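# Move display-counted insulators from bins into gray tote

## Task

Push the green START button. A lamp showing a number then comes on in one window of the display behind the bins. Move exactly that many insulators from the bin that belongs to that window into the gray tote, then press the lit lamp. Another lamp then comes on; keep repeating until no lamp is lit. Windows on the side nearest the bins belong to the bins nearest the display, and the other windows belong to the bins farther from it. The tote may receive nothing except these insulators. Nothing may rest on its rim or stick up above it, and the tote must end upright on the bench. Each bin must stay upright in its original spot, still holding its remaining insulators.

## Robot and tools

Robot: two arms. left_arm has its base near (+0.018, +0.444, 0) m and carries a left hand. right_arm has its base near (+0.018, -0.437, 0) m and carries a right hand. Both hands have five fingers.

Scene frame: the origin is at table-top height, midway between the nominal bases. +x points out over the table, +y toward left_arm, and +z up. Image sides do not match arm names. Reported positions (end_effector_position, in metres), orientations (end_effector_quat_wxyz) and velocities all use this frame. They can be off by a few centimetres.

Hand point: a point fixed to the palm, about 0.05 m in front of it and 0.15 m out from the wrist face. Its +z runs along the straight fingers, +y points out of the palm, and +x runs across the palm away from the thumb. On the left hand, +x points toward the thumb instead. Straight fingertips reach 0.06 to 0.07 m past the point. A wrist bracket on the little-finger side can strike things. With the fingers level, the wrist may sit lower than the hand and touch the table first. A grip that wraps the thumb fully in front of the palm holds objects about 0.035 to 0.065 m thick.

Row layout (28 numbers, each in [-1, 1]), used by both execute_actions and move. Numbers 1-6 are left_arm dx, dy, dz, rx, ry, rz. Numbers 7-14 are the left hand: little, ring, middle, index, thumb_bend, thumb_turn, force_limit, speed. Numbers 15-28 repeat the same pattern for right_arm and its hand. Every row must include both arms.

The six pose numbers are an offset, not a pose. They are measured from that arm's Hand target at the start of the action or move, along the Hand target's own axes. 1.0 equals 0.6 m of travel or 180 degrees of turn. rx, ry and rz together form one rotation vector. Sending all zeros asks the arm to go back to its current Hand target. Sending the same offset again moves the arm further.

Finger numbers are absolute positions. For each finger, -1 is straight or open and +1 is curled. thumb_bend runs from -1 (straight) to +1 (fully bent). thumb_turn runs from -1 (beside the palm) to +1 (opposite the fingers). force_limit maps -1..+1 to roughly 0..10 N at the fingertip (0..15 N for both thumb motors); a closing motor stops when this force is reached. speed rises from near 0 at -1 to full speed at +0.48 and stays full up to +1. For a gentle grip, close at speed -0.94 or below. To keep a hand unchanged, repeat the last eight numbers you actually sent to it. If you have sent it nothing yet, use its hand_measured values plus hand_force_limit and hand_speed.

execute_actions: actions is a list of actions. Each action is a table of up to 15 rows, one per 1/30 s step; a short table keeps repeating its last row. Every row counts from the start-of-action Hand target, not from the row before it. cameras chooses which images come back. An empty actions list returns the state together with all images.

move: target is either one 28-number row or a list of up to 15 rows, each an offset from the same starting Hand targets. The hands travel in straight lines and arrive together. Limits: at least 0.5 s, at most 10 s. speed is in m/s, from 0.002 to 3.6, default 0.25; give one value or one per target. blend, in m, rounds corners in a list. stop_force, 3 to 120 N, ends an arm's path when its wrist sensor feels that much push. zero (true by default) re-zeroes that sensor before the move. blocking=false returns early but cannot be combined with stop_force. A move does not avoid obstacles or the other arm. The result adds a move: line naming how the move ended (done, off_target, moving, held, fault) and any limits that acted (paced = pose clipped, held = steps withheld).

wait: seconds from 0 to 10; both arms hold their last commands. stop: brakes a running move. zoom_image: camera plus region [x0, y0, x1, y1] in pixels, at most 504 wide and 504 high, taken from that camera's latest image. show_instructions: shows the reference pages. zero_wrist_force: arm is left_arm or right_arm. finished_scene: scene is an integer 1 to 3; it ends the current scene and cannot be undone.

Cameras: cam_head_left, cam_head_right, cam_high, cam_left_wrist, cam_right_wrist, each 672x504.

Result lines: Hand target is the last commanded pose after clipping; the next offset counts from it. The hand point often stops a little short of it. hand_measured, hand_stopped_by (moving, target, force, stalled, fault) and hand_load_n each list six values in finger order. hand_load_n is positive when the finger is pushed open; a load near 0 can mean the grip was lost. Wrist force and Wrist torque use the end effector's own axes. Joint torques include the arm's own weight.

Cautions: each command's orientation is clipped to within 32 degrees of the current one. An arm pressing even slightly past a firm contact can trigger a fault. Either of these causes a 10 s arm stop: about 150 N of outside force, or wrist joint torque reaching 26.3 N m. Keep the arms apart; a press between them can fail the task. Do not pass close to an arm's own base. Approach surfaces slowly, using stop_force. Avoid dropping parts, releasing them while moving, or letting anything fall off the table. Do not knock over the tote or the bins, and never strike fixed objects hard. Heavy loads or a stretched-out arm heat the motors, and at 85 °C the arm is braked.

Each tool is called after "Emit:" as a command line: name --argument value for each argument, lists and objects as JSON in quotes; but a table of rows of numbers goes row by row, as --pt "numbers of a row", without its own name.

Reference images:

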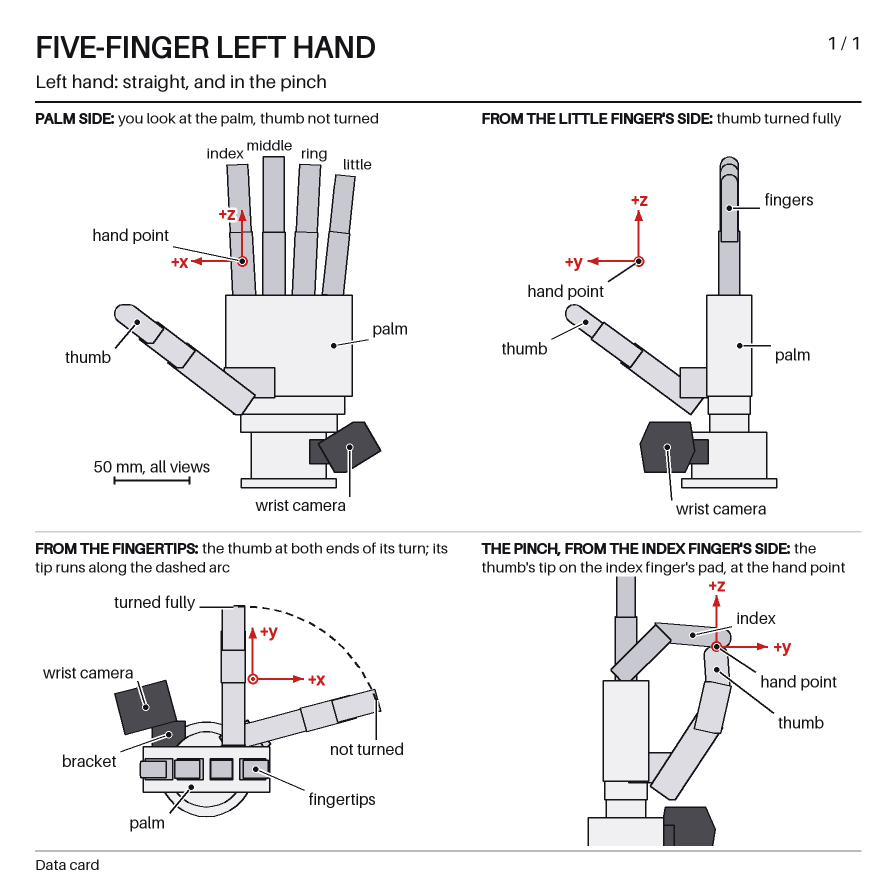

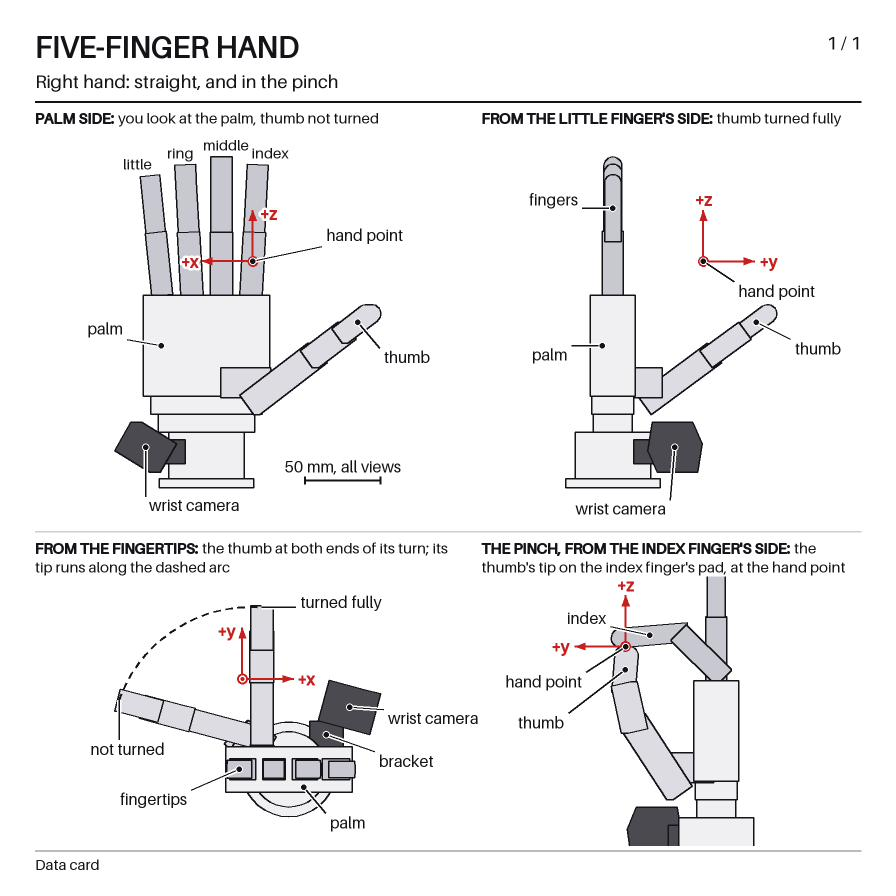

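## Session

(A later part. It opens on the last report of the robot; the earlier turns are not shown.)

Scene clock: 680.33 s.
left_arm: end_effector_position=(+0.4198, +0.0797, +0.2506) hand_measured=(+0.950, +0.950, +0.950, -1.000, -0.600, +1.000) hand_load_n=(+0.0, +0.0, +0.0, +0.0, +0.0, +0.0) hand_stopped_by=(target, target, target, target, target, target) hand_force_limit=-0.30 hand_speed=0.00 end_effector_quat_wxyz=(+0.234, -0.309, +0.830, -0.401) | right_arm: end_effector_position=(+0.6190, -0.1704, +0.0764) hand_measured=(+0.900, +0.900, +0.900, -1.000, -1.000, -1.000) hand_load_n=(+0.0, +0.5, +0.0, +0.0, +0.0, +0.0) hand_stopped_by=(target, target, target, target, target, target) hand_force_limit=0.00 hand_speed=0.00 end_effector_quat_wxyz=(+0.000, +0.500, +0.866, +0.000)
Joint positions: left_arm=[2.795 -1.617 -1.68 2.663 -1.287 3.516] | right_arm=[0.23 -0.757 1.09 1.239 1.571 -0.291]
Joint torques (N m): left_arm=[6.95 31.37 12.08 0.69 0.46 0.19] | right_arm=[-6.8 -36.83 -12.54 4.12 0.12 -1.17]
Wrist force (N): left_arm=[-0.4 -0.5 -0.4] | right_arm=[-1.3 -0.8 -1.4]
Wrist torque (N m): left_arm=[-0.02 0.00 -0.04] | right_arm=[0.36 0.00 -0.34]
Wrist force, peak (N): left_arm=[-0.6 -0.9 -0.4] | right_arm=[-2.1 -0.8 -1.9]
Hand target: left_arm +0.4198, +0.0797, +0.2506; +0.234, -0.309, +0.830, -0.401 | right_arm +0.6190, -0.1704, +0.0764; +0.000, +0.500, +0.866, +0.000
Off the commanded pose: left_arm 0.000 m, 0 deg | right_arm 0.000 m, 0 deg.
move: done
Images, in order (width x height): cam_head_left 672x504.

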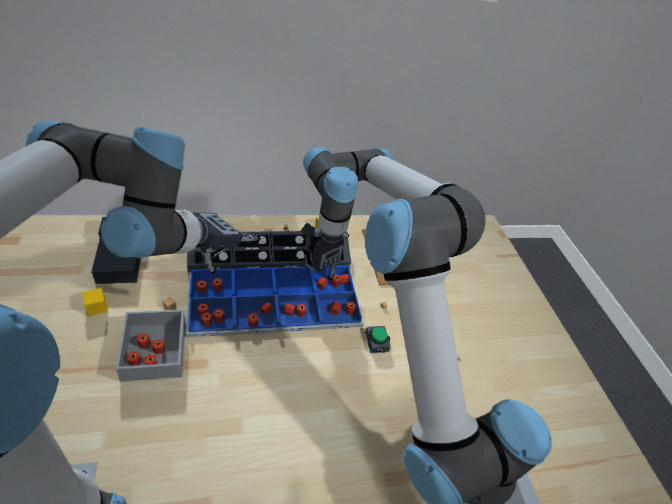

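Emit:
move --pt "0 0 0 0 0 0 0.95 0.95 0.95 -1 -0.6 1 -0.3 0 0.0018 0.0068 0 0 0 0 0.9 0.9 0.9 -1 -1 -1 0 0" --pt "0 0 0 0 0 0 0.95 0.95 0.95 -1 -0.6 1 -0.3 0 0.0018 0.0068 -0.15 0 0 0 0.9 0.9 0.9 -1 -1 -1 0 0" --pt "0 0 0 0 0 0 0.95 0.95 0.95 -1 -0.6 1 -0.3 0 -0.1438 -0.5812 -0.3727 0 0 0 0.9 0.9 0.9 -1 -1 -1 0 0" --pt "0.2035 -0.1515 0.4625 0 0 0 0.95 0.95 0.95 -1 -0.6 1 -0.3 0 -0.1438 -0.5812 -0.3727 0 0 0 0.9 0.9 0.9 -1 -1 -1 0 0" --speed '[0.03,0.12,0.35,0.35]' --cameras '["cam_left_wrist"]'

Emit:
zoom_image --camera "cam_left_wrist" --region '[60, 80, 300, 300]'

Scene clock: 698.87 s.
left_arm: end_effector_position=(+0.5405, -0.1948, +0.1494) hand_measured=(+0.950, +0.950, +0.950, -1.000, -0.600, +1.000) hand_load_n=(+0.0, +0.5, +0.0, +0.0, +0.0, +0.5) hand_stopped_by=(target, target, target, target, target, target) hand_force_limit=-0.30 hand_speed=0.00 end_effector_quat_wxyz=(+0.234, -0.309, +0.830, -0.401) | right_arm: end_effector_position=(+0.3601, -0.4193, +0.3001) hand_measured=(+0.900, +0.900, +0.900, -1.000, -1.000, -1.000) hand_load_n=(+0.0, +0.0, +0.0, +0.0, -0.5, +0.0) hand_stopped_by=(target, target, target, target, target, target) hand_force_limit=0.00 hand_speed=0.00 end_effector_quat_wxyz=(+0.000, +0.500, +0.866, +0.000)
Joint positions: left_arm=[2.433 -2.38 -0.835 2.611 -1.583 3.305] | right_arm=[-0.457 -1.689 1.777 1.484 1.571 -0.978]
Joint torques (N m): left_arm=[0.73 39.06 29.53 -1.49 2.32 0.94] | right_arm=[-10.17 -20.53 -13.2 4.21 1.39 -0.8]
Wrist force (N): left_arm=[-0.6 -0.9 -0.5] | right_arm=[-1.6 -1.2 -1.7]
Wrist torque (N m): left_arm=[-0.07 0.02 -0.07] | right_arm=[0.23 0.08 -0.25]
Wrist force, peak (N): left_arm=[-1.7 0.2 -2.6] | right_arm=[-2.0 -3.3 -2.3]
Hand target: left_arm +0.5404, -0.1948, +0.1493; +0.234, -0.309, +0.830, -0.401 | right_arm +0.3601, -0.4193, +0.3001; +0.000, +0.500, +0.866, +0.000
Off the commanded pose: left_arm 0.000 m, 0 deg | right_arm 0.000 m, 0 deg.
move: done
camera_calibration:
cam_left_wrist: T_world_to_cam=[[0.113992, -0.656081, 0.746031, -0.305704], [-0.989798, -0.139603, 0.0284687, 0.493576], [0.0854702, -0.741666, -0.665302, 0.0218041], [0, 0, 0, 1]] pos_world=[0.521525, -0.115491, 0.22852]
Images, in order (width x height): cam_left_wrist 672x504.

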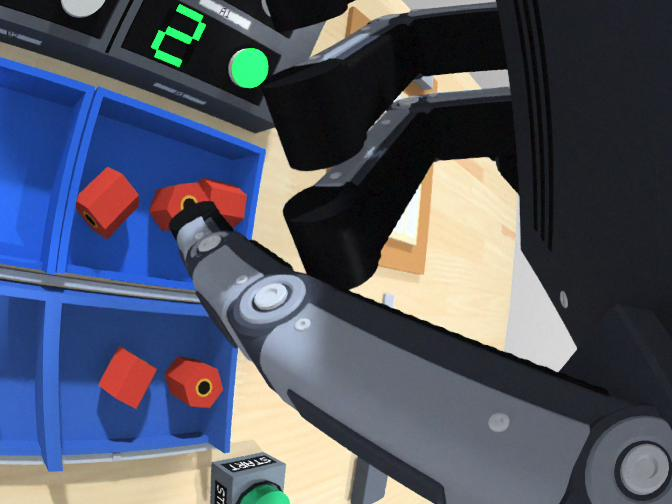

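Scaled by 2.100 from the camera's 672x504 image, which has a finer 960x720 frame.

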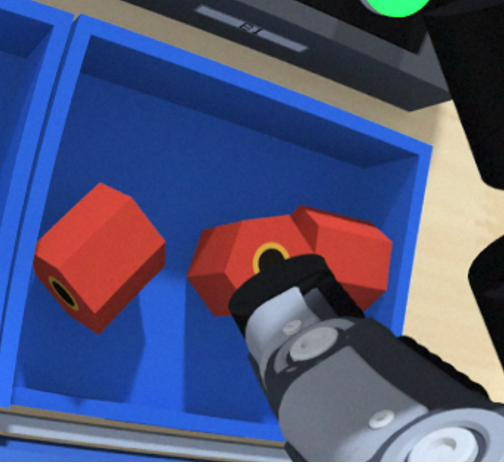

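Emit:
move --pt "-0.2035 0.1515 -0.4625 0 0 0 0.95 0.95 0.95 -1 -0.6 1 -0.3 0 0 0 0 0 0 0 0.95 0.95 0 0.95 -0.6 1 -0.3 0" --pt "-0.2035 0.1515 -0.4625 0 0 0 0.95 0.95 0.95 -1 -0.6 1 -0.3 0 0.061 0.2277 0.0333 0 0 0.5 0.95 0.95 0 0.95 -0.6 1 -0.3 0" --pt "-0.2035 0.1515 -0.4625 0 0 0 0.95 0.95 0.95 -1 -0.6 1 -0.3 0 0.1748 0.4625 0.2668 -0.0877 0.4815 0.8338 0.95 0.95 0 0.95 -0.6 1 -0.3 0" --speed '[0.4,0.5,0.4]' --blend '[0.03,0.03,0]' --cameras '["cam_right_wrist"]'

Scene clock: 820.63 s.
left_arm: end_effector_position=(+0.4198, +0.0797, +0.2506) hand_measured=(+0.950, +0.950, +0.950, -1.000, -0.600, +1.000) hand_load_n=(+0.0, +0.0, +0.0, +0.0, +0.0, +0.5) hand_stopped_by=(target, target, target, target, target, target) hand_force_limit=-0.30 hand_speed=0.00 end_effector_quat_wxyz=(+0.234, -0.309, +0.830, -0.401) | right_arm: end_effector_position=(+0.5480, -0.1898, +0.1401) hand_measured=(+0.950, +0.950, +0.000, +0.950, -0.600, +1.000) hand_load_n=(+0.0, +0.0, +0.0, +0.0, +0.0, +0.0) hand_stopped_by=(target, target, target, target, target, target) hand_force_limit=-0.30 hand_speed=0.00 end_effector_quat_wxyz=(-0.385, +0.772, -0.385, +0.327) end_effector_velocity=(+0.001, +0.000, +0.001) end_effector_angular_velocity=(+0.003, -0.004, -0.004)
Joint positions: left_arm=[2.795 -1.617 -1.68 2.663 -1.287 3.516] | right_arm=[0.069 -1.392 1.855 0.073 1.282 2.733]
Joint velocities: left_arm=[within noise] | right_arm=[0.001 0 0 -0.005 0.002 0.005]
Joint torques (N m): left_arm=[8.39 31.98 9.04 -1.63 2.56 1.4] | right_arm=[-5.17 -16.36 -13.66 -2.27 1.07 1.88]
Wrist force (N): left_arm=[-0.5 -0.6 -0.3] | right_arm=[0.2 -3.2 -1.5]
Wrist torque (N m): left_arm=[-0.04 0.03 -0.02] | right_arm=[0.05 -0.14 -0.18]
Wrist force, peak (N): left_arm=[-1.5 -0.1 -2.6] | right_arm=[0.0 -3.3 -1.5]
Hand target: left_arm +0.4198, +0.0797, +0.2506; +0.234, -0.309, +0.830, -0.401 | right_arm +0.5480, -0.1898, +0.1399; -0.385, +0.772, -0.386, +0.327
Off the commanded pose: left_arm 0.000 m, 0 deg | right_arm 0.000 m, 0 deg.
move: done; blend cut to 0 m at target 1
camera_calibration:
cam_right_wrist: T_world_to_cam=[[-0.278846, -0.587664, -0.759537, 0.145905], [-0.916114, 0.40002, 0.0268282, 0.557196], [0.288064, 0.703303, -0.649911, 0.181487], [0, 0, 0, 1]] pos_world=[0.49886, -0.264787, 0.213822]
Images, in order (width x height): cam_right_wrist 672x504.

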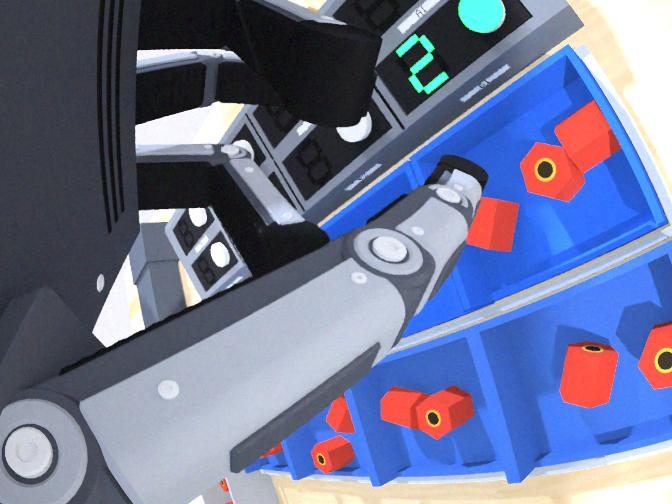

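Emit:
move --target '[0,0,0,0,0,0,0.95,0.95,0.95,-1,-0.6,1,-0.3,0,-0.017,0.0867,0.0468,0,0,0,0.95,0.95,0,0.95,-0.6,1,-0.3,0]' --speed 0.12 --cameras '["cam_right_wrist"]'

Emit:
zoom_image --camera "cam_right_wrist" --region '[380, 60, 660, 300]'

Scene clock: 848.10 s.
left_arm: end_effector_position=(+0.4198, +0.0797, +0.2506) hand_measured=(+0.950, +0.950, +0.950, -1.000, -0.600, +1.000) hand_load_n=(+0.0, +0.0, +0.0, +0.0, +0.0, -0.5) hand_stopped_by=(target, target, target, target, target, target) hand_force_limit=-0.30 hand_speed=0.00 end_effector_quat_wxyz=(+0.234, -0.309, +0.830, -0.401) | right_arm: end_effector_position=(+0.5477, -0.1927, +0.0801) hand_measured=(+0.950, +0.950, +0.000, +0.950, -0.600, +1.000) hand_load_n=(+0.0, +0.0, +0.0, +0.0, +0.0, +0.0) hand_stopped_by=(target, target, target, target, target, target) hand_force_limit=-0.30 hand_speed=0.00 end_effector_quat_wxyz=(-0.385, +0.772, -0.386, +0.327)
Joint positions: left_arm=[2.795 -1.617 -1.68 2.663 -1.287 3.516] | right_arm=[0.061 -1.318 1.94 -0.085 1.276 2.729]
Joint torques (N m): left_arm=[8.47 31.78 10.29 -1.39 2.62 1.57] | right_arm=[7.57 -23.53 -15.35 -1.3 1.16 1.03]
Wrist force (N): left_arm=[-0.6 -0.8 -0.3] | right_arm=[0.3 -2.9 -1.4]
Wrist torque (N m): left_arm=[-0.06 0.04 -0.02] | right_arm=[0.13 -0.15 -0.12]
Wrist force, peak (N): left_arm=[-0.7 -0.8 -0.4] | right_arm=[-0.1 -3.8 -2.2]
Hand target: left_arm +0.4198, +0.0797, +0.2506; +0.234, -0.309, +0.830, -0.401 | right_arm +0.5477, -0.1927, +0.0800; -0.385, +0.772, -0.386, +0.327
Off the commanded pose: left_arm 0.000 m, 0 deg | right_arm 0.000 m, 0 deg.
move: done
camera_calibration:
cam_right_wrist: T_world_to_cam=[[-0.279125, -0.58761, -0.759476, 0.0986892], [-0.91597, 0.400344, 0.0268932, 0.559696], [0.288249, 0.703164, -0.649979, 0.1445], [0, 0, 0, 1]] pos_world=[0.498559, -0.267687, 0.153822]
Images, in order (width x height): cam_right_wrist 672x504.

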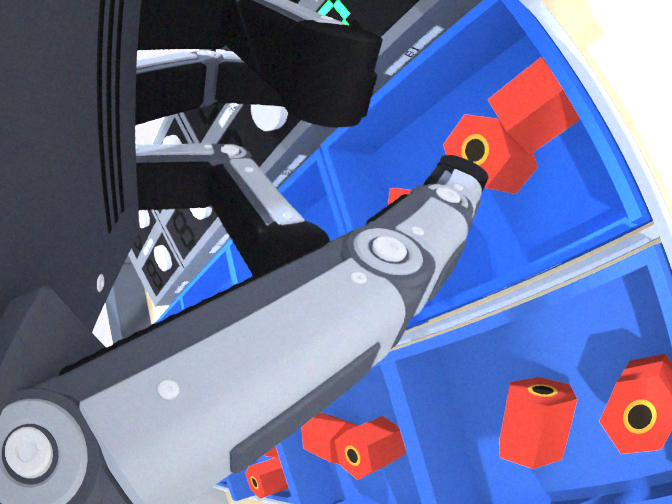

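Scaled by 1.800 from the camera's 672x504 image, which has a finer 960x720 frame.

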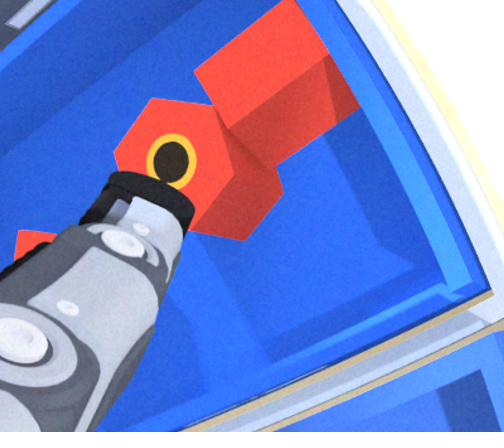

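Emit:
move --target '[0,0,0,0,0,0,0.95,0.95,0.95,-1,-0.6,1,-0.3,0,-0.0173,0.0706,0.0408,0,0,0,0.95,0.95,0,0.95,-0.6,1,-0.3,0]' --speed 0.035 --stop_force 4 --cameras '["cam_right_wrist", "cam_high"]'

Scene clock: 855.63 s.
left_arm: end_effector_position=(+0.4198, +0.0797, +0.2506) hand_measured=(+0.950, +0.950, +0.950, -1.000, -0.600, +1.000) hand_load_n=(+0.0, +0.0, +0.0, +0.0, +0.0, +0.5) hand_stopped_by=(target, target, target, target, target, target) hand_force_limit=-0.30 hand_speed=0.00 end_effector_quat_wxyz=(+0.234, -0.309, +0.830, -0.401) | right_arm: end_effector_position=(+0.5477, -0.1927, +0.0300) hand_measured=(+0.950, +0.950, +0.000, +0.950, -0.600, +1.000) hand_load_n=(+0.0, +0.0, +0.0, +0.0, +0.0, +0.0) hand_stopped_by=(target, target, target, target, target, target) hand_force_limit=-0.30 hand_speed=0.00 end_effector_quat_wxyz=(-0.385, +0.772, -0.386, +0.327)
Joint positions: left_arm=[2.795 -1.617 -1.68 2.663 -1.287 3.516] | right_arm=[0.061 -1.237 1.991 -0.218 1.276 2.729]
Joint torques (N m): left_arm=[9.35 31.2 9.11 -0.97 2.76 1.61] | right_arm=[-5.77 -35.87 -22.43 0.85 -1.24 0.35]
Wrist force (N): left_arm=[-0.6 -0.5 -0.2] | right_arm=[0.4 -3.0 -1.6]
Wrist torque (N m): left_arm=[-0.02 0.04 -0.03] | right_arm=[0.11 -0.14 -0.09]
Wrist force, peak (N): left_arm=[-0.7 -0.8 -0.4] | right_arm=[0.4 -3.1 -1.7]
Hand target: left_arm +0.4198, +0.0797, +0.2506; +0.234, -0.309, +0.830, -0.401 | right_arm +0.5477, -0.1927, +0.0300; -0.385, +0.772, -0.386, +0.327
Off the commanded pose: left_arm 0.000 m, 0 deg | right_arm 0.000 m, 0 deg.
move: done
camera_calibration:
cam_right_wrist: T_world_to_cam=[[-0.279056, -0.587639, -0.759479, 0.060597], [-0.915992, 0.400299, 0.0268356, 0.561048], [0.288249, 0.703165, -0.649978, 0.111936], [0, 0, 0, 1]] pos_world=[0.498559, -0.267687, 0.103722]
Images, in order (width x height): cam_high 672x504, cam_right_wrist 672x504.

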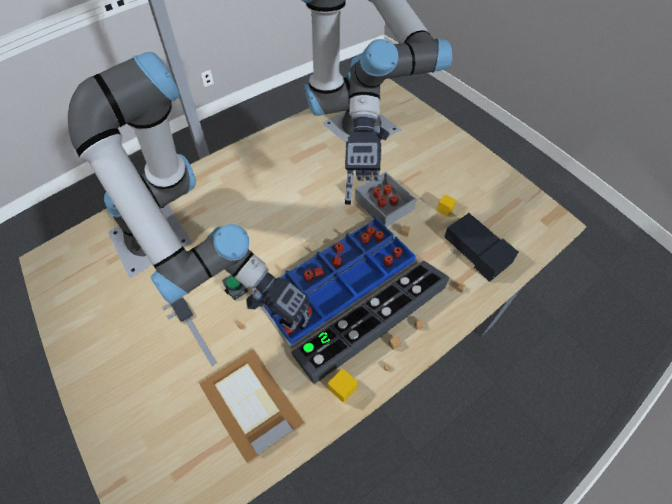

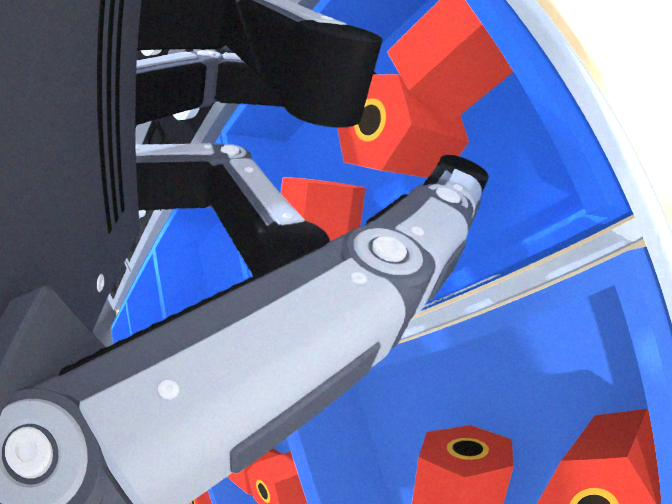

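Emit:
move --pt "0 0 0 0 0 0 0.95 0.95 0.95 -1 -0.6 1 -0.3 0 0 0 0 0 0 0 0.95 0.95 0.45 0.95 -0.6 1 -0.3 -0.88" --pt "0 0 0 0 0 0 0.95 0.95 0.95 -1 -0.6 1 -0.3 0 0.0173 -0.0706 -0.0408 0 0 0 0.95 0.95 0.45 0.95 -0.6 1 -0.3 -0.88" --pt "0 0 0 0 0 0 0.95 0.95 0.95 -1 -0.6 1 -0.3 0 0.0346 -0.1412 -0.0815 0 0 0 0.95 0.95 0.45 0.95 -0.6 1 -0.3 -0.88" --speed '[0.1,0.08,0.12]' --cameras '["cam_right_wrist"]'

Scene clock: 864.10 s.
left_arm: end_effector_position=(+0.4198, +0.0797, +0.2506) hand_measured=(+0.950, +0.950, +0.950, -1.000, -0.600, +1.000) hand_load_n=(+0.0, +0.0, +0.0, +0.0, +0.0, +0.0) hand_stopped_by=(target, target, target, target, target, target) hand_force_limit=-0.30 hand_speed=0.00 end_effector_quat_wxyz=(+0.234, -0.309, +0.830, -0.401) | right_arm: end_effector_position=(+0.5477, -0.1926, +0.1299) hand_measured=(+0.950, +0.950, +0.164, +0.950, -0.602, +1.000) hand_load_n=(+0.0, +0.0, +3.5, +0.0, +3.5, +1.0) hand_stopped_by=(target, target, force, target, target, target) hand_force_limit=-0.30 hand_speed=-0.88 end_effector_quat_wxyz=(-0.385, +0.772, -0.386, +0.327)
Joint positions: left_arm=[2.795 -1.617 -1.68 2.663 -1.287 3.516] | right_arm=[0.061 -1.384 1.874 0.046 1.276 2.73]
Joint torques (N m): left_arm=[9.78 30.42 9.29 -0.82 2.57 1.64] | right_arm=[2.85 -26.35 -24.2 0.98 0.09 -1.19]
Wrist force (N): left_arm=[-0.7 -0.6 -0.3] | right_arm=[0.3 -2.6 -1.4]
Wrist torque (N m): left_arm=[-0.04 0.05 -0.03] | right_arm=[0.13 -0.13 -0.13]
Wrist force, peak (N): left_arm=[-0.5 -0.9 -0.6] | right_arm=[-1.5 -6.4 -0.4]
Hand target: left_arm +0.4198, +0.0797, +0.2506; +0.234, -0.309, +0.830, -0.401 | right_arm +0.5477, -0.1927, +0.1300; -0.385, +0.772, -0.386, +0.327
Off the commanded pose: left_arm 0.000 m, 0 deg | right_arm 0.000 m, 0 deg.
move: done
camera_calibration:
cam_right_wrist: T_world_to_cam=[[-0.279034, -0.587586, -0.759528, 0.136617], [-0.915992, 0.400297, 0.0268383, 0.558323], [0.288267, 0.703211, -0.649921, 0.176855], [0, 0, 0, 1]] pos_world=[0.498559, -0.267587, 0.203722]
Images, in order (width x height): cam_right_wrist 672x504.

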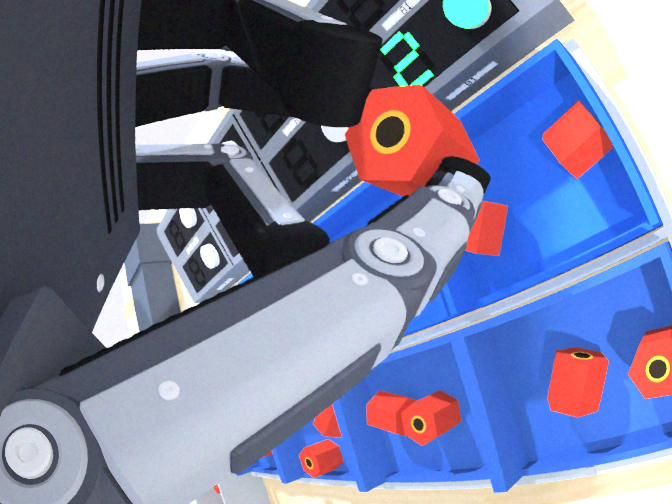

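Emit:
move --pt "0 0 0 0 0 0 0.95 0.95 0.95 -1 -0.6 1 -0.3 0 -0.1755 -0.0802 0.0643 0 0 0 0.95 0.95 0.45 0.95 -0.6 1 -0.3 -0.88" --pt "0 0 0 0 0 0 0.95 0.95 0.95 -1 -0.6 1 -0.3 0 -0.205 0.0384 0.133 0 0 0 0.95 0.95 0.45 0.95 -0.6 1 -0.3 -0.88" --pt "0 0 0 0 0 0 0.95 0.95 0.95 -1 -0.6 1 -0.3 0 -0.2097 0.0588 0.1447 0 0 0 0.95 0.95 0.45 0.95 -0.6 1 -0.3 -0.88" --speed '[0.3,0.12,0.04]' --cameras '["cam_right_wrist"]'

Scene clock: 875.03 s.
left_arm: end_effector_position=(+0.4198, +0.0797, +0.2506) hand_measured=(+0.950, +0.950, +0.950, -1.000, -0.600, +1.000) hand_load_n=(+0.0, +0.5, +0.0, +0.0, +0.0, +0.0) hand_stopped_by=(target, target, target, target, target, target) hand_force_limit=-0.30 hand_speed=0.00 end_effector_quat_wxyz=(+0.234, -0.309, +0.830, -0.401) | right_arm: end_effector_position=(+0.5437, -0.0706, +0.0314) hand_measured=(+0.950, +0.950, +0.164, +0.950, -0.602, +1.000) hand_load_n=(+0.0, +0.0, +3.5, +0.0, +3.5, +0.5) hand_stopped_by=(target, target, force, target, target, target) hand_force_limit=-0.30 hand_speed=-0.88 end_effector_quat_wxyz=(-0.385, +0.772, -0.386, +0.327)
Joint positions: left_arm=[2.795 -1.617 -1.68 2.663 -1.287 3.516] | right_arm=[0.359 -1.129 1.816 -0.175 1.534 2.88]
Joint torques (N m): left_arm=[7.12 32.31 9.28 -0.78 2.61 1.33] | right_arm=[-9.68 -41.5 -24.22 1.53 -1.09 -1.52]
Wrist force (N): left_arm=[-0.7 -0.7 -0.5] | right_arm=[0.3 -2.8 -1.3]
Wrist torque (N m): left_arm=[-0.03 0.05 -0.03] | right_arm=[0.19 -0.12 -0.14]
Wrist force, peak (N): left_arm=[-0.7 -0.8 -0.5] | right_arm=[0.1 -4.6 -2.2]
Hand target: left_arm +0.4198, +0.0797, +0.2506; +0.234, -0.309, +0.830, -0.401 | right_arm +0.5438, -0.0706, +0.0315; -0.385, +0.772, -0.386, +0.327
Off the commanded pose: left_arm 0.000 m, 0 deg | right_arm 0.000 m, 0 deg.
move: done
camera_calibration:
cam_right_wrist: T_world_to_cam=[[-0.279203, -0.587599, -0.759455, 0.132371], [-0.915976, 0.400324, 0.0270104, 0.508447], [0.288157, 0.703184, -0.649998, 0.0281927], [0, 0, 0, 1]] pos_world=[0.49456, -0.145587, 0.105122]
Images, in order (width x height): cam_right_wrist 672x504.

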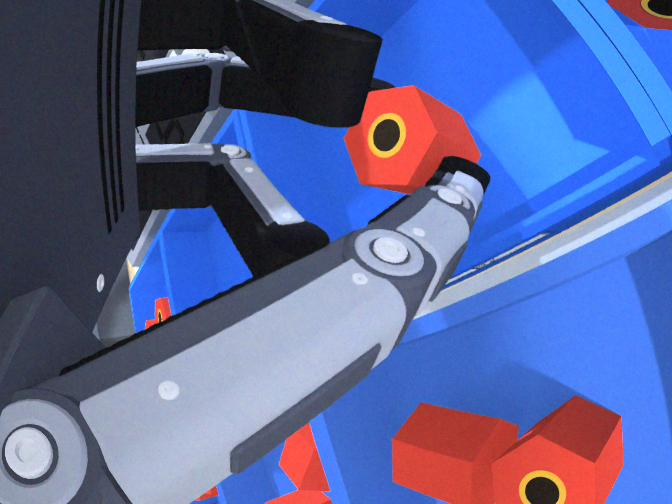

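Emit:
move --pt "0 0 0 0 0 0 0.95 0.95 0.95 -1 -0.6 1 -0.3 0 0 0 0 0 0 0 0.95 0.95 0 0.95 -0.6 1 -0.3 -0.6" --pt "0 0 0 0 0 0 0.95 0.95 0.95 -1 -0.6 1 -0.3 0 0.0347 -0.1412 -0.0815 0 0 0 0.95 0.95 0 0.95 -0.6 1 -0.3 -0.6" --pt "0 0 0 0 0 0 0.95 0.95 0.95 -1 -0.6 1 -0.3 0 0.4082 -0.0512 -0.6528 0 0 0 0.95 0.95 0 0.95 -0.6 1 -0.3 -0.6" --speed '[0.05,0.1,0.35]' --cameras '["cam_high"]'

Scene clock: 902.13 s.
left_arm: end_effector_position=(+0.4198, +0.0797, +0.2506) hand_measured=(+0.950, +0.950, +0.950, -1.000, -0.600, +1.000) hand_load_n=(+0.0, +0.0, +0.0, +0.0, +0.0, +0.0) hand_stopped_by=(target, target, target, target, target, target) hand_force_limit=-0.30 hand_speed=0.00 end_effector_quat_wxyz=(+0.234, -0.309, +0.830, -0.401) | right_arm: end_effector_position=(+0.3598, -0.3999, +0.3001) hand_measured=(+0.950, +0.950, +0.000, +0.950, -0.600, +1.000) hand_load_n=(+0.0, +0.0, +0.0, +0.0, +0.0, +0.0) hand_stopped_by=(target, target, target, target, target, target) hand_force_limit=-0.30 hand_speed=-0.60 end_effector_quat_wxyz=(-0.385, +0.772, -0.386, +0.327) end_effector_velocity=(+0.000, +0.000, +0.000) end_effector_angular_velocity=(-0.004, -0.002, +0.004)
Joint positions: left_arm=[2.795 -1.617 -1.68 2.663 -1.287 3.516] | right_arm=[-1.09 -1.961 2.119 1.272 0.517 1.491]
Joint velocities: left_arm=[within noise] | right_arm=[0.001 0.001 0 -0.001 0 -0.006]
Joint torques (N m): left_arm=[8.63 31.84 10.39 -0.33 2.58 1.41] | right_arm=[7.35 -4.44 -14.37 2.96 -1.35 -1.8]
Wrist force (N): left_arm=[-0.7 -0.5 -0.3] | right_arm=[-0.5 -3.2 -1.2]
Wrist torque (N m): left_arm=[-0.02 0.06 -0.04] | right_arm=[0.07 -0.04 -0.30]
Wrist force, peak (N): left_arm=[-0.7 -0.7 -0.4] | right_arm=[1.4 -3.1 -2.7]
Hand target: left_arm +0.4198, +0.0797, +0.2506; +0.234, -0.309, +0.830, -0.401 | right_arm +0.3598, -0.3998, +0.3000; -0.385, +0.772, -0.386, +0.327
Off the commanded pose: left_arm 0.000 m, 0 deg | right_arm 0.000 m, 0 deg.
move: done
Images, in order (width x height): cam_high 672x504.

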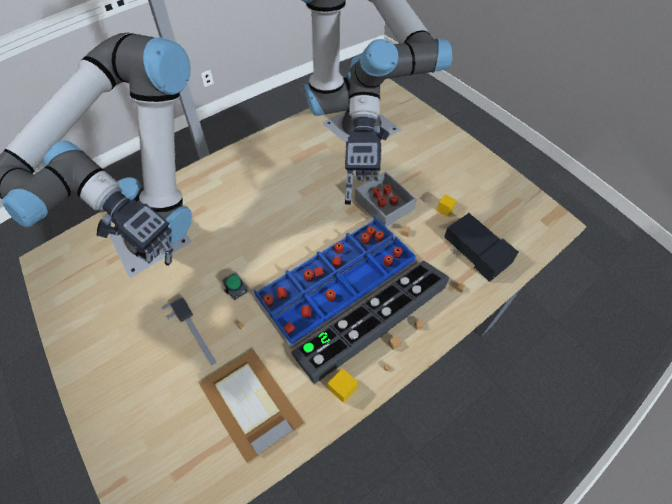

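Emit:
move --target '[0.1125,-0.0802,0.4113,0,0,0,0.95,0.95,0.02,0.02,-0.6,1,-0.3,0,0,0,0,0,0,0,0.95,0.95,0,0.95,-0.6,1,-0.3,-0.6]' --speed 0.4 --cameras '["cam_left_wrist"]'

Scene clock: 911.03 s.
left_arm: end_effector_position=(+0.5452, -0.1197, +0.1398) hand_measured=(+0.950, +0.950, +0.020, +0.020, -0.600, +1.000) hand_load_n=(+0.0, +0.0, +0.0, +0.0, +0.0, +0.0) hand_stopped_by=(target, target, target, target, target, target) hand_force_limit=-0.30 hand_speed=0.00 end_effector_quat_wxyz=(+0.234, -0.309, +0.830, -0.401) | right_arm: end_effector_position=(+0.3598, -0.3998, +0.3000) hand_measured=(+0.950, +0.950, +0.000, +0.950, -0.600, +1.000) hand_load_n=(+0.0, +0.0, +0.0, +0.0, +0.0, +0.0) hand_stopped_by=(target, target, target, target, target, target) hand_force_limit=-0.30 hand_speed=-0.60 end_effector_quat_wxyz=(-0.385, +0.772, -0.386, +0.327)
Joint positions: left_arm=[2.535 -2.229 -1.122 2.745 -1.499 3.363] | right_arm=[-1.09 -1.961 2.119 1.272 0.517 1.491]
Joint torques (N m): left_arm=[0.36 33.04 25.96 -0.33 2.12 1.07] | right_arm=[8.95 4.32 -24.49 0.86 -0.45 0.94]
Wrist force (N): left_arm=[-0.6 -0.7 -0.5] | right_arm=[-0.4 -3.2 -0.9]
Wrist torque (N m): left_arm=[-0.05 0.03 -0.06] | right_arm=[0.04 -0.05 -0.28]
Wrist force, peak (N): left_arm=[-1.2 -0.3 -2.6] | right_arm=[-0.7 -3.7 -1.2]
Hand target: left_arm +0.5452, -0.1197, +0.1398; +0.234, -0.309, +0.830, -0.401 | right_arm +0.3598, -0.3998, +0.3000; -0.385, +0.772, -0.386, +0.327
Off the commanded pose: left_arm 0.000 m, 0 deg | right_arm 0.000 m, 0 deg.
move: done
camera_calibration:
cam_left_wrist: T_world_to_cam=[[0.114066, -0.656079, 0.746022, -0.249855], [-0.989798, -0.139577, 0.0285906, 0.509059], [0.0853699, -0.741673, -0.665307, 0.0707596], [0, 0, 0, 1]] pos_world=[0.526325, -0.0403912, 0.21892]
Images, in order (width x height): cam_left_wrist 672x504.

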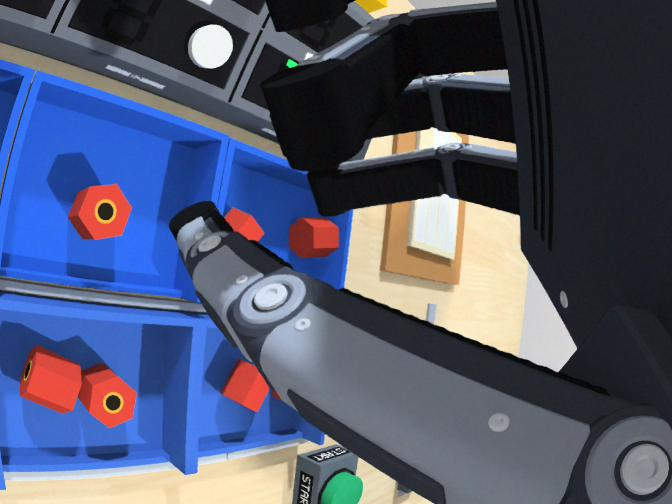

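Emit:
move --target '[0.001,0.0895,0.0473,-0.0077,-0.0451,-0.0316,0.95,0.95,0.02,0.02,-0.6,1,-0.3,0,0,0,0,0,0,0,0.95,0.95,0,0.95,-0.6,1,-0.3,-0.6]' --speed 0.2

Emit:
move --target '[0.0116,0.0676,0.0473,0,0,0,0.95,0.95,0.02,0.02,-0.6,1,-0.3,0,0,0,0,0,0,0,0.95,0.95,0,0.95,-0.6,1,-0.3,-0.6]' --speed 0.04 --stop_force 4 --cameras '["cam_left_wrist"]'

Scene clock: 923.03 s.
left_arm: end_effector_position=(+0.5452, -0.1088, +0.0800) hand_measured=(+0.950, +0.950, +0.020, +0.020, -0.600, +1.000) hand_load_n=(+0.0, +0.0, +0.0, +0.0, +0.0, +0.0) hand_stopped_by=(target, target, target, target, target, target) hand_force_limit=-0.30 hand_speed=0.00 end_effector_quat_wxyz=(+0.268, -0.380, +0.800, -0.379) | right_arm: end_effector_position=(+0.3598, -0.3998, +0.3000) hand_measured=(+0.950, +0.950, +0.000, +0.950, -0.600, +1.000) hand_load_n=(+0.0, +0.5, +0.0, +0.0, +0.0, +0.0) hand_stopped_by=(target, target, target, target, target, target) hand_force_limit=-0.30 hand_speed=-0.60 end_effector_quat_wxyz=(-0.385, +0.772, -0.386, +0.327)
Joint positions: left_arm=[2.5 -2.26 -1.228 2.88 -1.671 3.243] | right_arm=[-1.09 -1.961 2.119 1.272 0.517 1.491]
Joint torques (N m): left_arm=[7.93 55.22 20.13 1.18 -2.2 -1] | right_arm=[7.2 5.11 -25.25 0.84 -0.35 0.96]
Wrist force (N): left_arm=[-0.6 -0.7 -0.3] | right_arm=[-0.5 -3.1 -1.1]
Wrist torque (N m): left_arm=[-0.04 0.04 -0.12] | right_arm=[0.07 -0.03 -0.28]
Wrist force, peak (N): left_arm=[-0.7 -1.9 -1.1] | right_arm=[-0.8 -3.4 -1.3]
Hand target: left_arm +0.5453, -0.1088, +0.0800; +0.268, -0.380, +0.800, -0.379 | right_arm +0.3598, -0.3998, +0.3000; -0.385, +0.772, -0.386, +0.327
Off the commanded pose: left_arm 0.000 m, 0 deg | right_arm 0.000 m, 0 deg.
move: done

Scene clock: 925.33 s.
left_arm: end_effector_position=(+0.5453, -0.1087, +0.0300) hand_measured=(+0.950, +0.950, +0.020, +0.020, -0.600, +1.000) hand_load_n=(+0.0, +0.0, +0.0, +0.0, +0.0, +0.0) hand_stopped_by=(target, target, target, target, target, target) hand_force_limit=-0.30 hand_speed=0.00 end_effector_quat_wxyz=(+0.268, -0.380, +0.800, -0.379) | right_arm: end_effector_position=(+0.3598, -0.3998, +0.3000) hand_measured=(+0.950, +0.950, +0.000, +0.950, -0.600, +1.000) hand_load_n=(+0.0, +0.0, +0.0, +0.5, +0.0, +0.0) hand_stopped_by=(target, target, target, target, target, target) hand_force_limit=-0.30 hand_speed=-0.60 end_effector_quat_wxyz=(-0.385, +0.772, -0.386, +0.327)
Joint positions: left_arm=[2.5 -2.308 -1.282 2.982 -1.671 3.243] | right_arm=[-1.09 -1.961 2.119 1.272 0.517 1.491]
Joint torques (N m): left_arm=[8.08 57.38 25.92 0.11 2.23 1.25] | right_arm=[5.24 4.74 -24.85 0.79 -0.4 0.94]
Wrist force (N): left_arm=[-0.7 -0.7 -0.3] | right_arm=[-0.5 -3.0 -1.0]
Wrist torque (N m): left_arm=[-0.05 0.04 -0.12] | right_arm=[0.08 -0.04 -0.28]
Wrist force, peak (N): left_arm=[-0.7 -1.3 -0.8] | right_arm=[-0.7 -3.4 -1.2]
Hand target: left_arm +0.5453, -0.1087, +0.0300; +0.268, -0.380, +0.800, -0.379 | right_arm +0.3598, -0.3998, +0.3000; -0.385, +0.772, -0.386, +0.327
Off the commanded pose: left_arm 0.000 m, 0 deg | right_arm 0.000 m, 0 deg.
move: done
camera_calibration:
cam_left_wrist: T_world_to_cam=[[0.226138, -0.626217, 0.746132, -0.218632], [-0.950497, -0.309437, 0.0283715, 0.473998], [0.213114, -0.715612, -0.665193, -0.0609743], [0, 0, 0, 1]] pos_world=[0.512969, -0.0338726, 0.109121]
Images, in order (width x height): cam_left_wrist 672x504.

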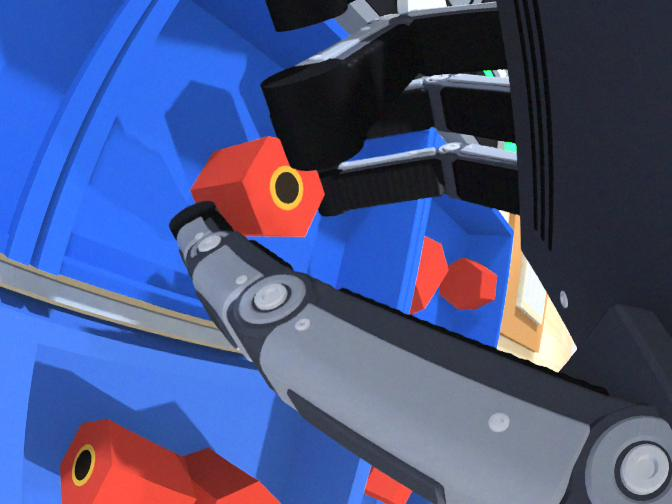

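Emit:
move --pt "0 0 0 0 0 0 0.95 0.95 0.45 0.45 -0.6 1 -0.3 -0.88 0 0 0 0 0 0 0.95 0.95 0 0.95 -0.6 1 -0.3 -0.6" --pt "-0.0232 -0.1352 -0.0947 0 0 0 0.95 0.95 0.45 0.45 -0.6 1 -0.3 -0.88 0 0 0 0 0 0 0.95 0.95 0 0.95 -0.6 1 -0.3 -0.6" --pt "-0.3558 0.2077 -0.5028 0.0626 0.1922 0.198 0.95 0.95 0.45 0.45 -0.6 1 -0.3 -0.88 0 0 0 0 0 0 0.95 0.95 0 0.95 -0.6 1 -0.3 -0.6" --speed '[0.1,0.1,0.35]' --blend '[0,0.03,0]' --cameras '["cam_left_wrist"]'

Scene clock: 1003.53 s.
left_arm: end_effector_position=(+0.3997, +0.2389, +0.1305) hand_measured=(+0.950, +0.950, +0.162, +0.230, -0.602, +1.000) hand_load_n=(+0.0, +0.0, +2.5, +4.0, +7.0, +1.0) hand_stopped_by=(target, target, force, force, target, target) hand_force_limit=-0.30 hand_speed=-0.88 end_effector_quat_wxyz=(+0.159, +0.034, +0.879, -0.449) | right_arm: end_effector_position=(+0.3598, -0.3998, +0.3000) hand_measured=(+0.950, +0.950, +0.000, +0.950, -0.600, +1.000) hand_load_n=(+0.0, +0.0, +0.0, +0.0, +0.0, +0.0) hand_stopped_by=(target, target, target, target, target, target) hand_force_limit=-0.30 hand_speed=-0.60 end_effector_quat_wxyz=(-0.385, +0.772, -0.386, +0.327)
Joint positions: left_arm=[3.425 -1.827 -2.001 2.273 -0.578 5.071] | right_arm=[-1.09 -1.961 2.119 1.272 0.517 1.491]
Joint torques (N m): left_arm=[8.83 17.19 4.58 -4.15 -1.12 1.64] | right_arm=[2.11 4.26 -25.01 0.89 -0.25 0.91]
Wrist force (N): left_arm=[-0.4 -0.4 -0.4] | right_arm=[-0.9 -3.1 -1.2]
Wrist torque (N m): left_arm=[-0.01 -0.03 -0.12] | right_arm=[0.07 0.04 -0.31]
Wrist force, peak (N): left_arm=[-0.6 -3.6 -2.2] | right_arm=[-0.7 -3.5 -1.3]
Hand target: left_arm +0.3997, +0.2389, +0.1304; +0.159, +0.034, +0.879, -0.449 | right_arm +0.3598, -0.3998, +0.3000; -0.385, +0.772, -0.386, +0.327
Off the commanded pose: left_arm 0.000 m, 0 deg | right_arm 0.000 m, 0 deg.
move: done
camera_calibration:
cam_left_wrist: T_world_to_cam=[[-0.457354, -0.586908, 0.668106, 0.230902], [-0.840724, 0.530229, -0.109731, 0.213792], [-0.289847, -0.611879, -0.73593, 0.471018], [0, 0, 0, 1]] pos_world=[0.421867, 0.310365, 0.215829]
Images, in order (width x height): cam_left_wrist 672x504.

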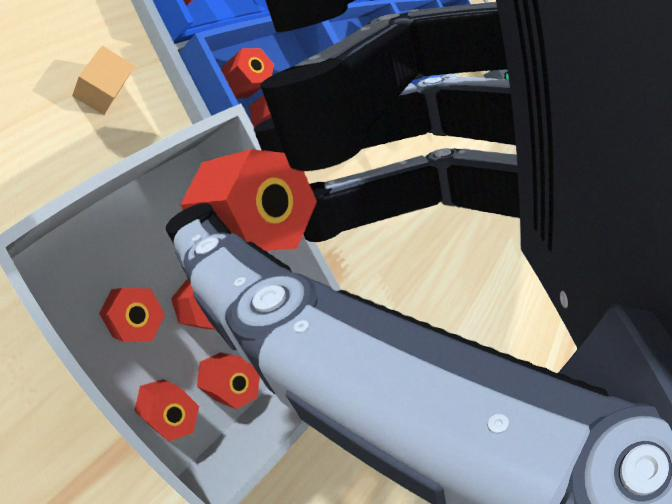

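Emit:
move --pt "0.0258 0.0649 0.0455 0 0 0 0.95 0.95 0.45 0.45 -0.6 1 -0.3 -0.88 0 0 0 0 0 0 0.95 0.95 0 0.95 -0.6 1 -0.3 -0.6" --pt "0.0499 0.1258 0.0881 0 0 0 0.95 0.95 0.45 0.45 -0.6 1 -0.3 -0.88 0 0 0 0 0 0 0.95 0.95 0 0.95 -0.6 1 -0.3 -0.6" --speed '[0.12,0.04]' --stop_force 4 --cameras '["cam_left_wrist", "cam_head_left"]'

Scene clock: 1012.83 s.
left_arm: end_effector_position=(+0.3997, +0.2390, +0.0335) hand_measured=(+0.950, +0.950, +0.162, +0.230, -0.602, +1.000) hand_load_n=(+0.0, +0.0, +2.5, +4.5, +7.0, +1.0) hand_stopped_by=(target, target, force, force, target, target) hand_force_limit=-0.30 hand_speed=-0.88 end_effector_quat_wxyz=(+0.159, +0.034, +0.879, -0.449) | right_arm: end_effector_position=(+0.3598, -0.3998, +0.3000) hand_measured=(+0.950, +0.950, +0.000, +0.950, -0.600, +1.000) hand_load_n=(+0.0, +0.0, +0.0, +0.0, +0.0, +0.0) hand_stopped_by=(target, target, target, target, target, target) hand_force_limit=-0.30 hand_speed=-0.60 end_effector_quat_wxyz=(-0.385, +0.772, -0.386, +0.327)
Joint positions: left_arm=[3.425 -2.013 -2.075 2.533 -0.578 5.072] | right_arm=[-1.09 -1.961 2.119 1.272 0.517 1.491]
Joint torques (N m): left_arm=[6.8 38 17.81 -1.26 1.87 -1.01] | right_arm=[-1.21 5.12 -25.11 0.85 -0.26 0.93]
Wrist force (N): left_arm=[-0.5 -0.6 -0.3] | right_arm=[-0.4 -3.4 -1.0]
Wrist torque (N m): left_arm=[-0.06 -0.01 -0.07] | right_arm=[0.02 -0.05 -0.28]
Wrist force, peak (N): left_arm=[-0.9 -1.5 -1.0] | right_arm=[-0.8 -3.4 -1.3]
Hand target: left_arm +0.3997, +0.2390, +0.0335; +0.159, +0.034, +0.879, -0.449 | right_arm +0.3598, -0.3998, +0.3000; -0.385, +0.772, -0.386, +0.327
Off the commanded pose: left_arm 0.000 m, 0 deg | right_arm 0.000 m, 0 deg.
move: done
camera_calibration:
cam_left_wrist: T_world_to_cam=[[-0.457105, -0.586928, 0.66826, 0.295708], [-0.840825, 0.530105, -0.109555, 0.203103], [-0.289947, -0.611967, -0.735817, 0.399812], [0, 0, 0, 1]] pos_world=[0.421868, 0.310565, 0.11883]
Images, in order (width x height): cam_head_left 672x504, cam_left_wrist 672x504.

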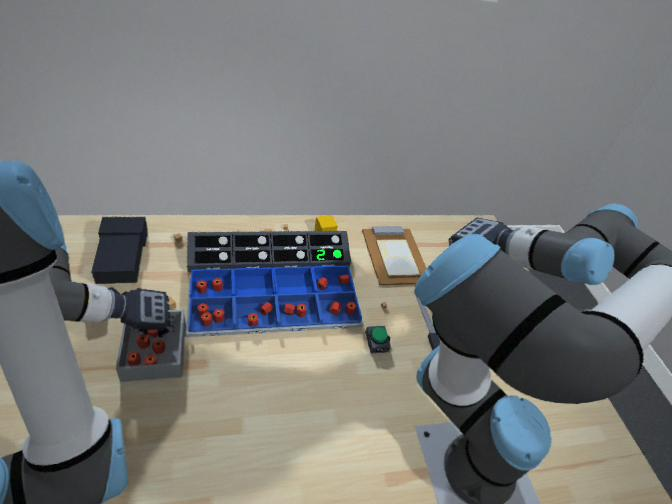

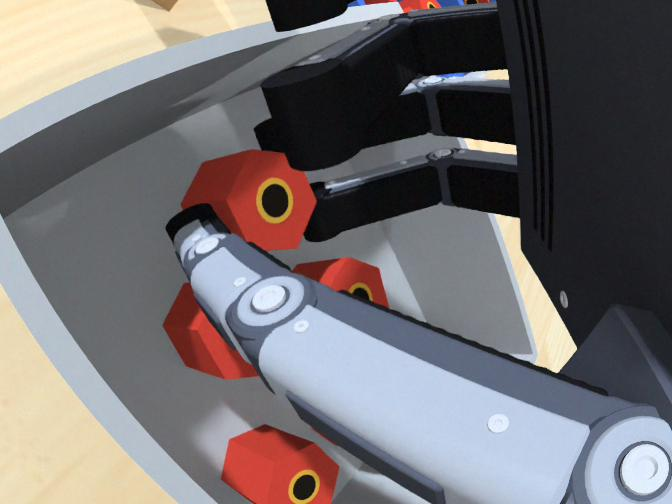

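Emit:
move --pt "0.0005 0.0013 0.0009 0 0 0 0.95 0.95 0.45 0.45 -0.6 1 -0.3 -0.88 0 0 0 0 0 0 0.95 0.95 0 0.95 -0.6 1 -0.3 -0.6" --pt "0.0005 0.0013 0.0009 0 0 0 0.95 0.95 0.04 0.06 -0.6 1 -0.3 -0.6 0 0 0 0 0 0 0.95 0.95 0 0.95 -0.6 1 -0.3 -0.6" --pt "-0.0515 -0.1299 -0.0909 0 0 0 0.95 0.95 0.04 0.06 -0.6 1 -0.3 -0.6 0 0 0 0 0 0 0.95 0.95 0 0.95 -0.6 1 -0.3 -0.6" --speed '[0.02,0.02,0.1]' --cameras '["cam_left_wrist"]'

Scene clock: 1020.00 s.
left_arm: end_effector_position=(+0.3997, +0.2388, +0.1335) hand_measured=(+0.950, +0.950, +0.040, +0.060, -0.600, +1.000) hand_load_n=(+0.0, +0.5, +0.0, +0.0, +0.0, +0.0) hand_stopped_by=(target, target, target, target, target, target) hand_force_limit=-0.30 hand_speed=-0.60 end_effector_quat_wxyz=(+0.159, +0.034, +0.879, -0.449) | right_arm: end_effector_position=(+0.3598, -0.3998, +0.3000) hand_measured=(+0.950, +0.950, +0.000, +0.950, -0.600, +1.000) hand_load_n=(+0.0, +0.0, -0.5, +0.0, +0.0, +0.0) hand_stopped_by=(target, target, target, target, target, target) hand_force_limit=-0.30 hand_speed=-0.60 end_effector_quat_wxyz=(-0.385, +0.772, -0.386, +0.327)
Joint positions: left_arm=[3.425 -1.822 -1.997 2.265 -0.578 5.071] | right_arm=[-1.09 -1.961 2.119 1.272 0.517 1.491]
Joint torques (N m): left_arm=[8.06 21.28 6.55 -3.75 1.48 1.38] | right_arm=[-3.75 4.77 -25.44 0.88 -0.31 1.03]
Wrist force (N): left_arm=[-0.6 -0.8 -0.4] | right_arm=[-0.6 -3.3 -1.0]
Wrist torque (N m): left_arm=[-0.07 0.01 -0.07] | right_arm=[0.03 -0.01 -0.29]
Wrist force, peak (N): left_arm=[-0.9 -1.4 -1.0] | right_arm=[-0.6 -3.6 -1.3]
Hand target: left_arm +0.3997, +0.2388, +0.1336; +0.159, +0.034, +0.879, -0.449 | right_arm +0.3598, -0.3998, +0.3000; -0.385, +0.772, -0.386, +0.327
Off the commanded pose: left_arm 0.000 m, 0 deg | right_arm 0.000 m, 0 deg.
move: done
camera_calibration:
cam_left_wrist: T_world_to_cam=[[-0.457262, -0.586956, 0.668128, 0.228847], [-0.840811, 0.530085, -0.109761, 0.214304], [-0.28974, -0.611958, -0.735906, 0.473302], [0, 0, 0, 1]] pos_world=[0.421967, 0.310365, 0.218929]
Images, in order (width x height): cam_left_wrist 672x504.

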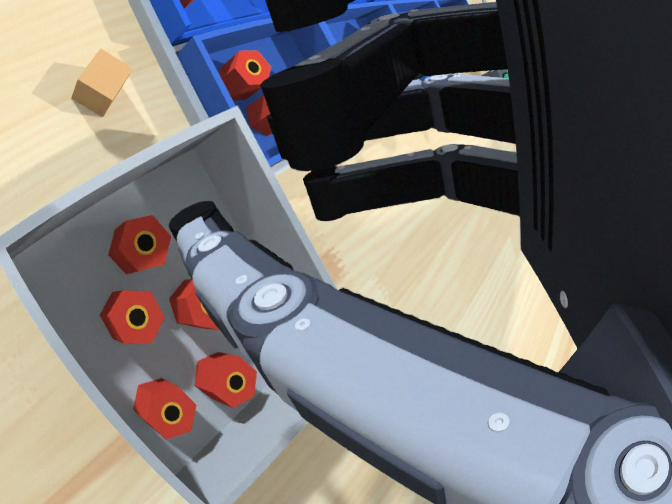

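Emit:
move --target '[-0.038,0.0858,-0.136,-0.3029,0.0922,-0.048,0.95,0.95,0.95,-1,-0.6,1,-0.3,0.2,0,0,0,0,0,0,0.95,0.95,0,0.95,-0.6,1,-0.3,-0.6]' --speed 0.3 --cameras '["cam_head_left", "cam_head_right", "cam_high", "cam_left_wrist"]'

Scene clock: 1039.80 s.
left_arm: end_effector_position=(+0.4114, +0.3365, +0.1451) hand_measured=(+0.950, +0.950, +0.950, -1.000, -0.600, +1.000) hand_load_n=(+0.0, +0.0, +0.0, +0.0, +0.0, +0.0) hand_stopped_by=(target, target, target, target, target, target) hand_force_limit=-0.30 hand_speed=0.20 end_effector_quat_wxyz=(+0.000, -0.044, +0.999, +0.000) | right_arm: end_effector_position=(+0.3598, -0.3998, +0.3000) hand_measured=(+0.950, +0.950, +0.000, +0.950, -0.600, +1.000) hand_load_n=(+0.0, +0.0, +0.0, +0.0, +0.0, +0.0) hand_stopped_by=(target, target, target, target, target, target) hand_force_limit=-0.30 hand_speed=-0.60 end_effector_quat_wxyz=(-0.385, +0.772, -0.386, +0.327)
Joint positions: left_arm=[3.061 -2.005 -1.537 1.971 -1.571 4.552] | right_arm=[-1.09 -1.961 2.119 1.272 0.517 1.491]
Joint torques (N m): left_arm=[2.51 32.65 13.32 -3.54 -2.1 -0.42] | right_arm=[-2.92 5.16 -25.13 0.9 -0.28 0.87]
Wrist force (N): left_arm=[-0.4 0.0 -0.4] | right_arm=[-0.8 -3.1 -1.0]
Wrist torque (N m): left_arm=[0.01 0.07 -0.10] | right_arm=[0.06 0.00 -0.30]
Wrist force, peak (N): left_arm=[-0.6 -0.9 -0.5] | right_arm=[-0.7 -3.5 -1.2]
Hand target: left_arm +0.4114, +0.3366, +0.1451; +0.000, -0.044, +0.999, +0.001 | right_arm +0.3598, -0.3998, +0.3000; -0.385, +0.772, -0.386, +0.327
Off the commanded pose: left_arm 0.000 m, 0 deg | right_arm 0.000 m, 0 deg.
move: done
camera_calibration:
cam_left_wrist: T_world_to_cam=[[-0.189725, -0.981799, 0.00869936, 0.402359], [-0.803711, 0.160388, 0.572995, 0.183576], [-0.563961, 0.10172, -0.819513, 0.429709], [0, 0, 0, 1]] pos_world=[0.466219, 0.321882, 0.243464]
Images, in order (width x height): cam_head_left 672x504, cam_head_right 672x504, cam_high 672x504, cam_left_wrist 672x504.

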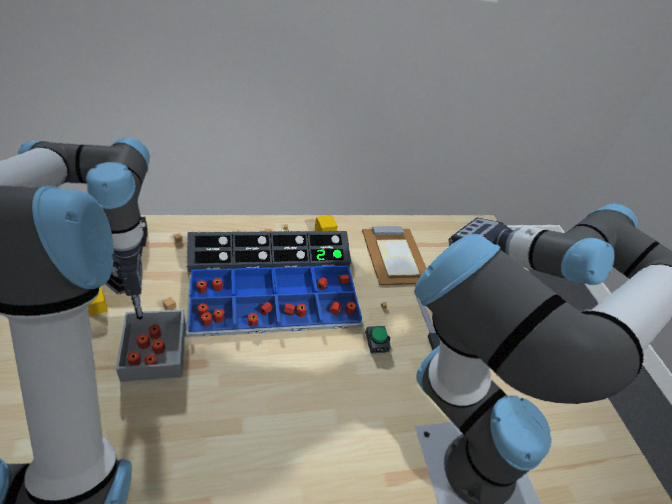

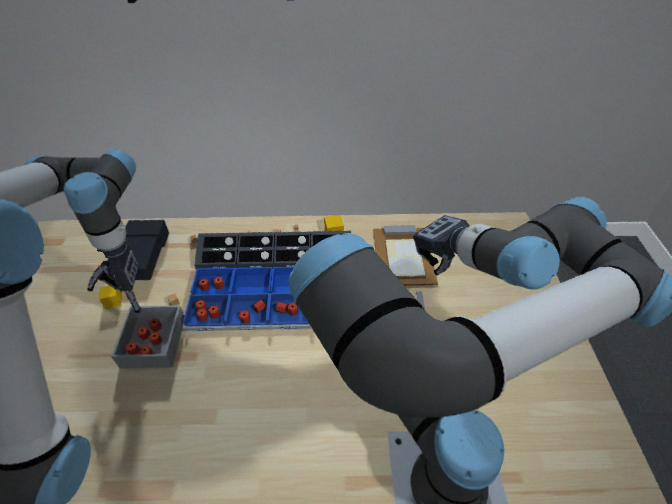

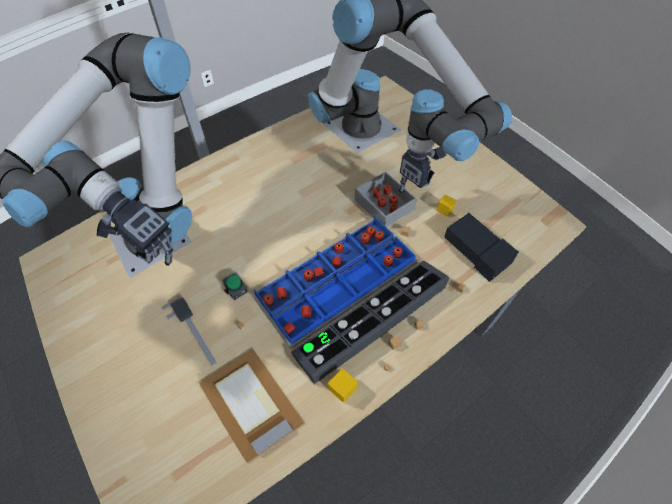

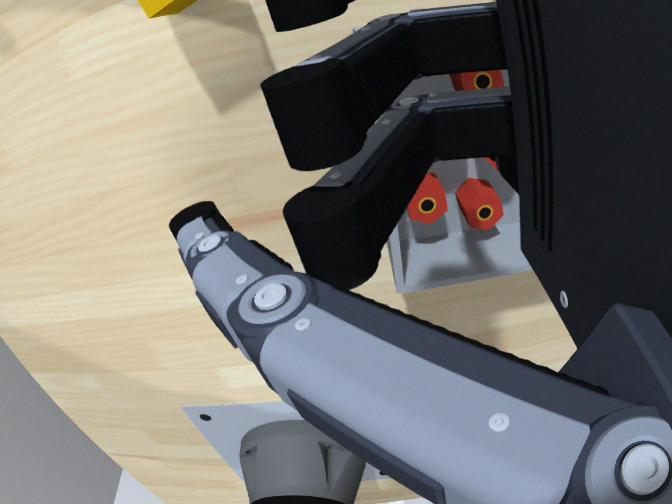

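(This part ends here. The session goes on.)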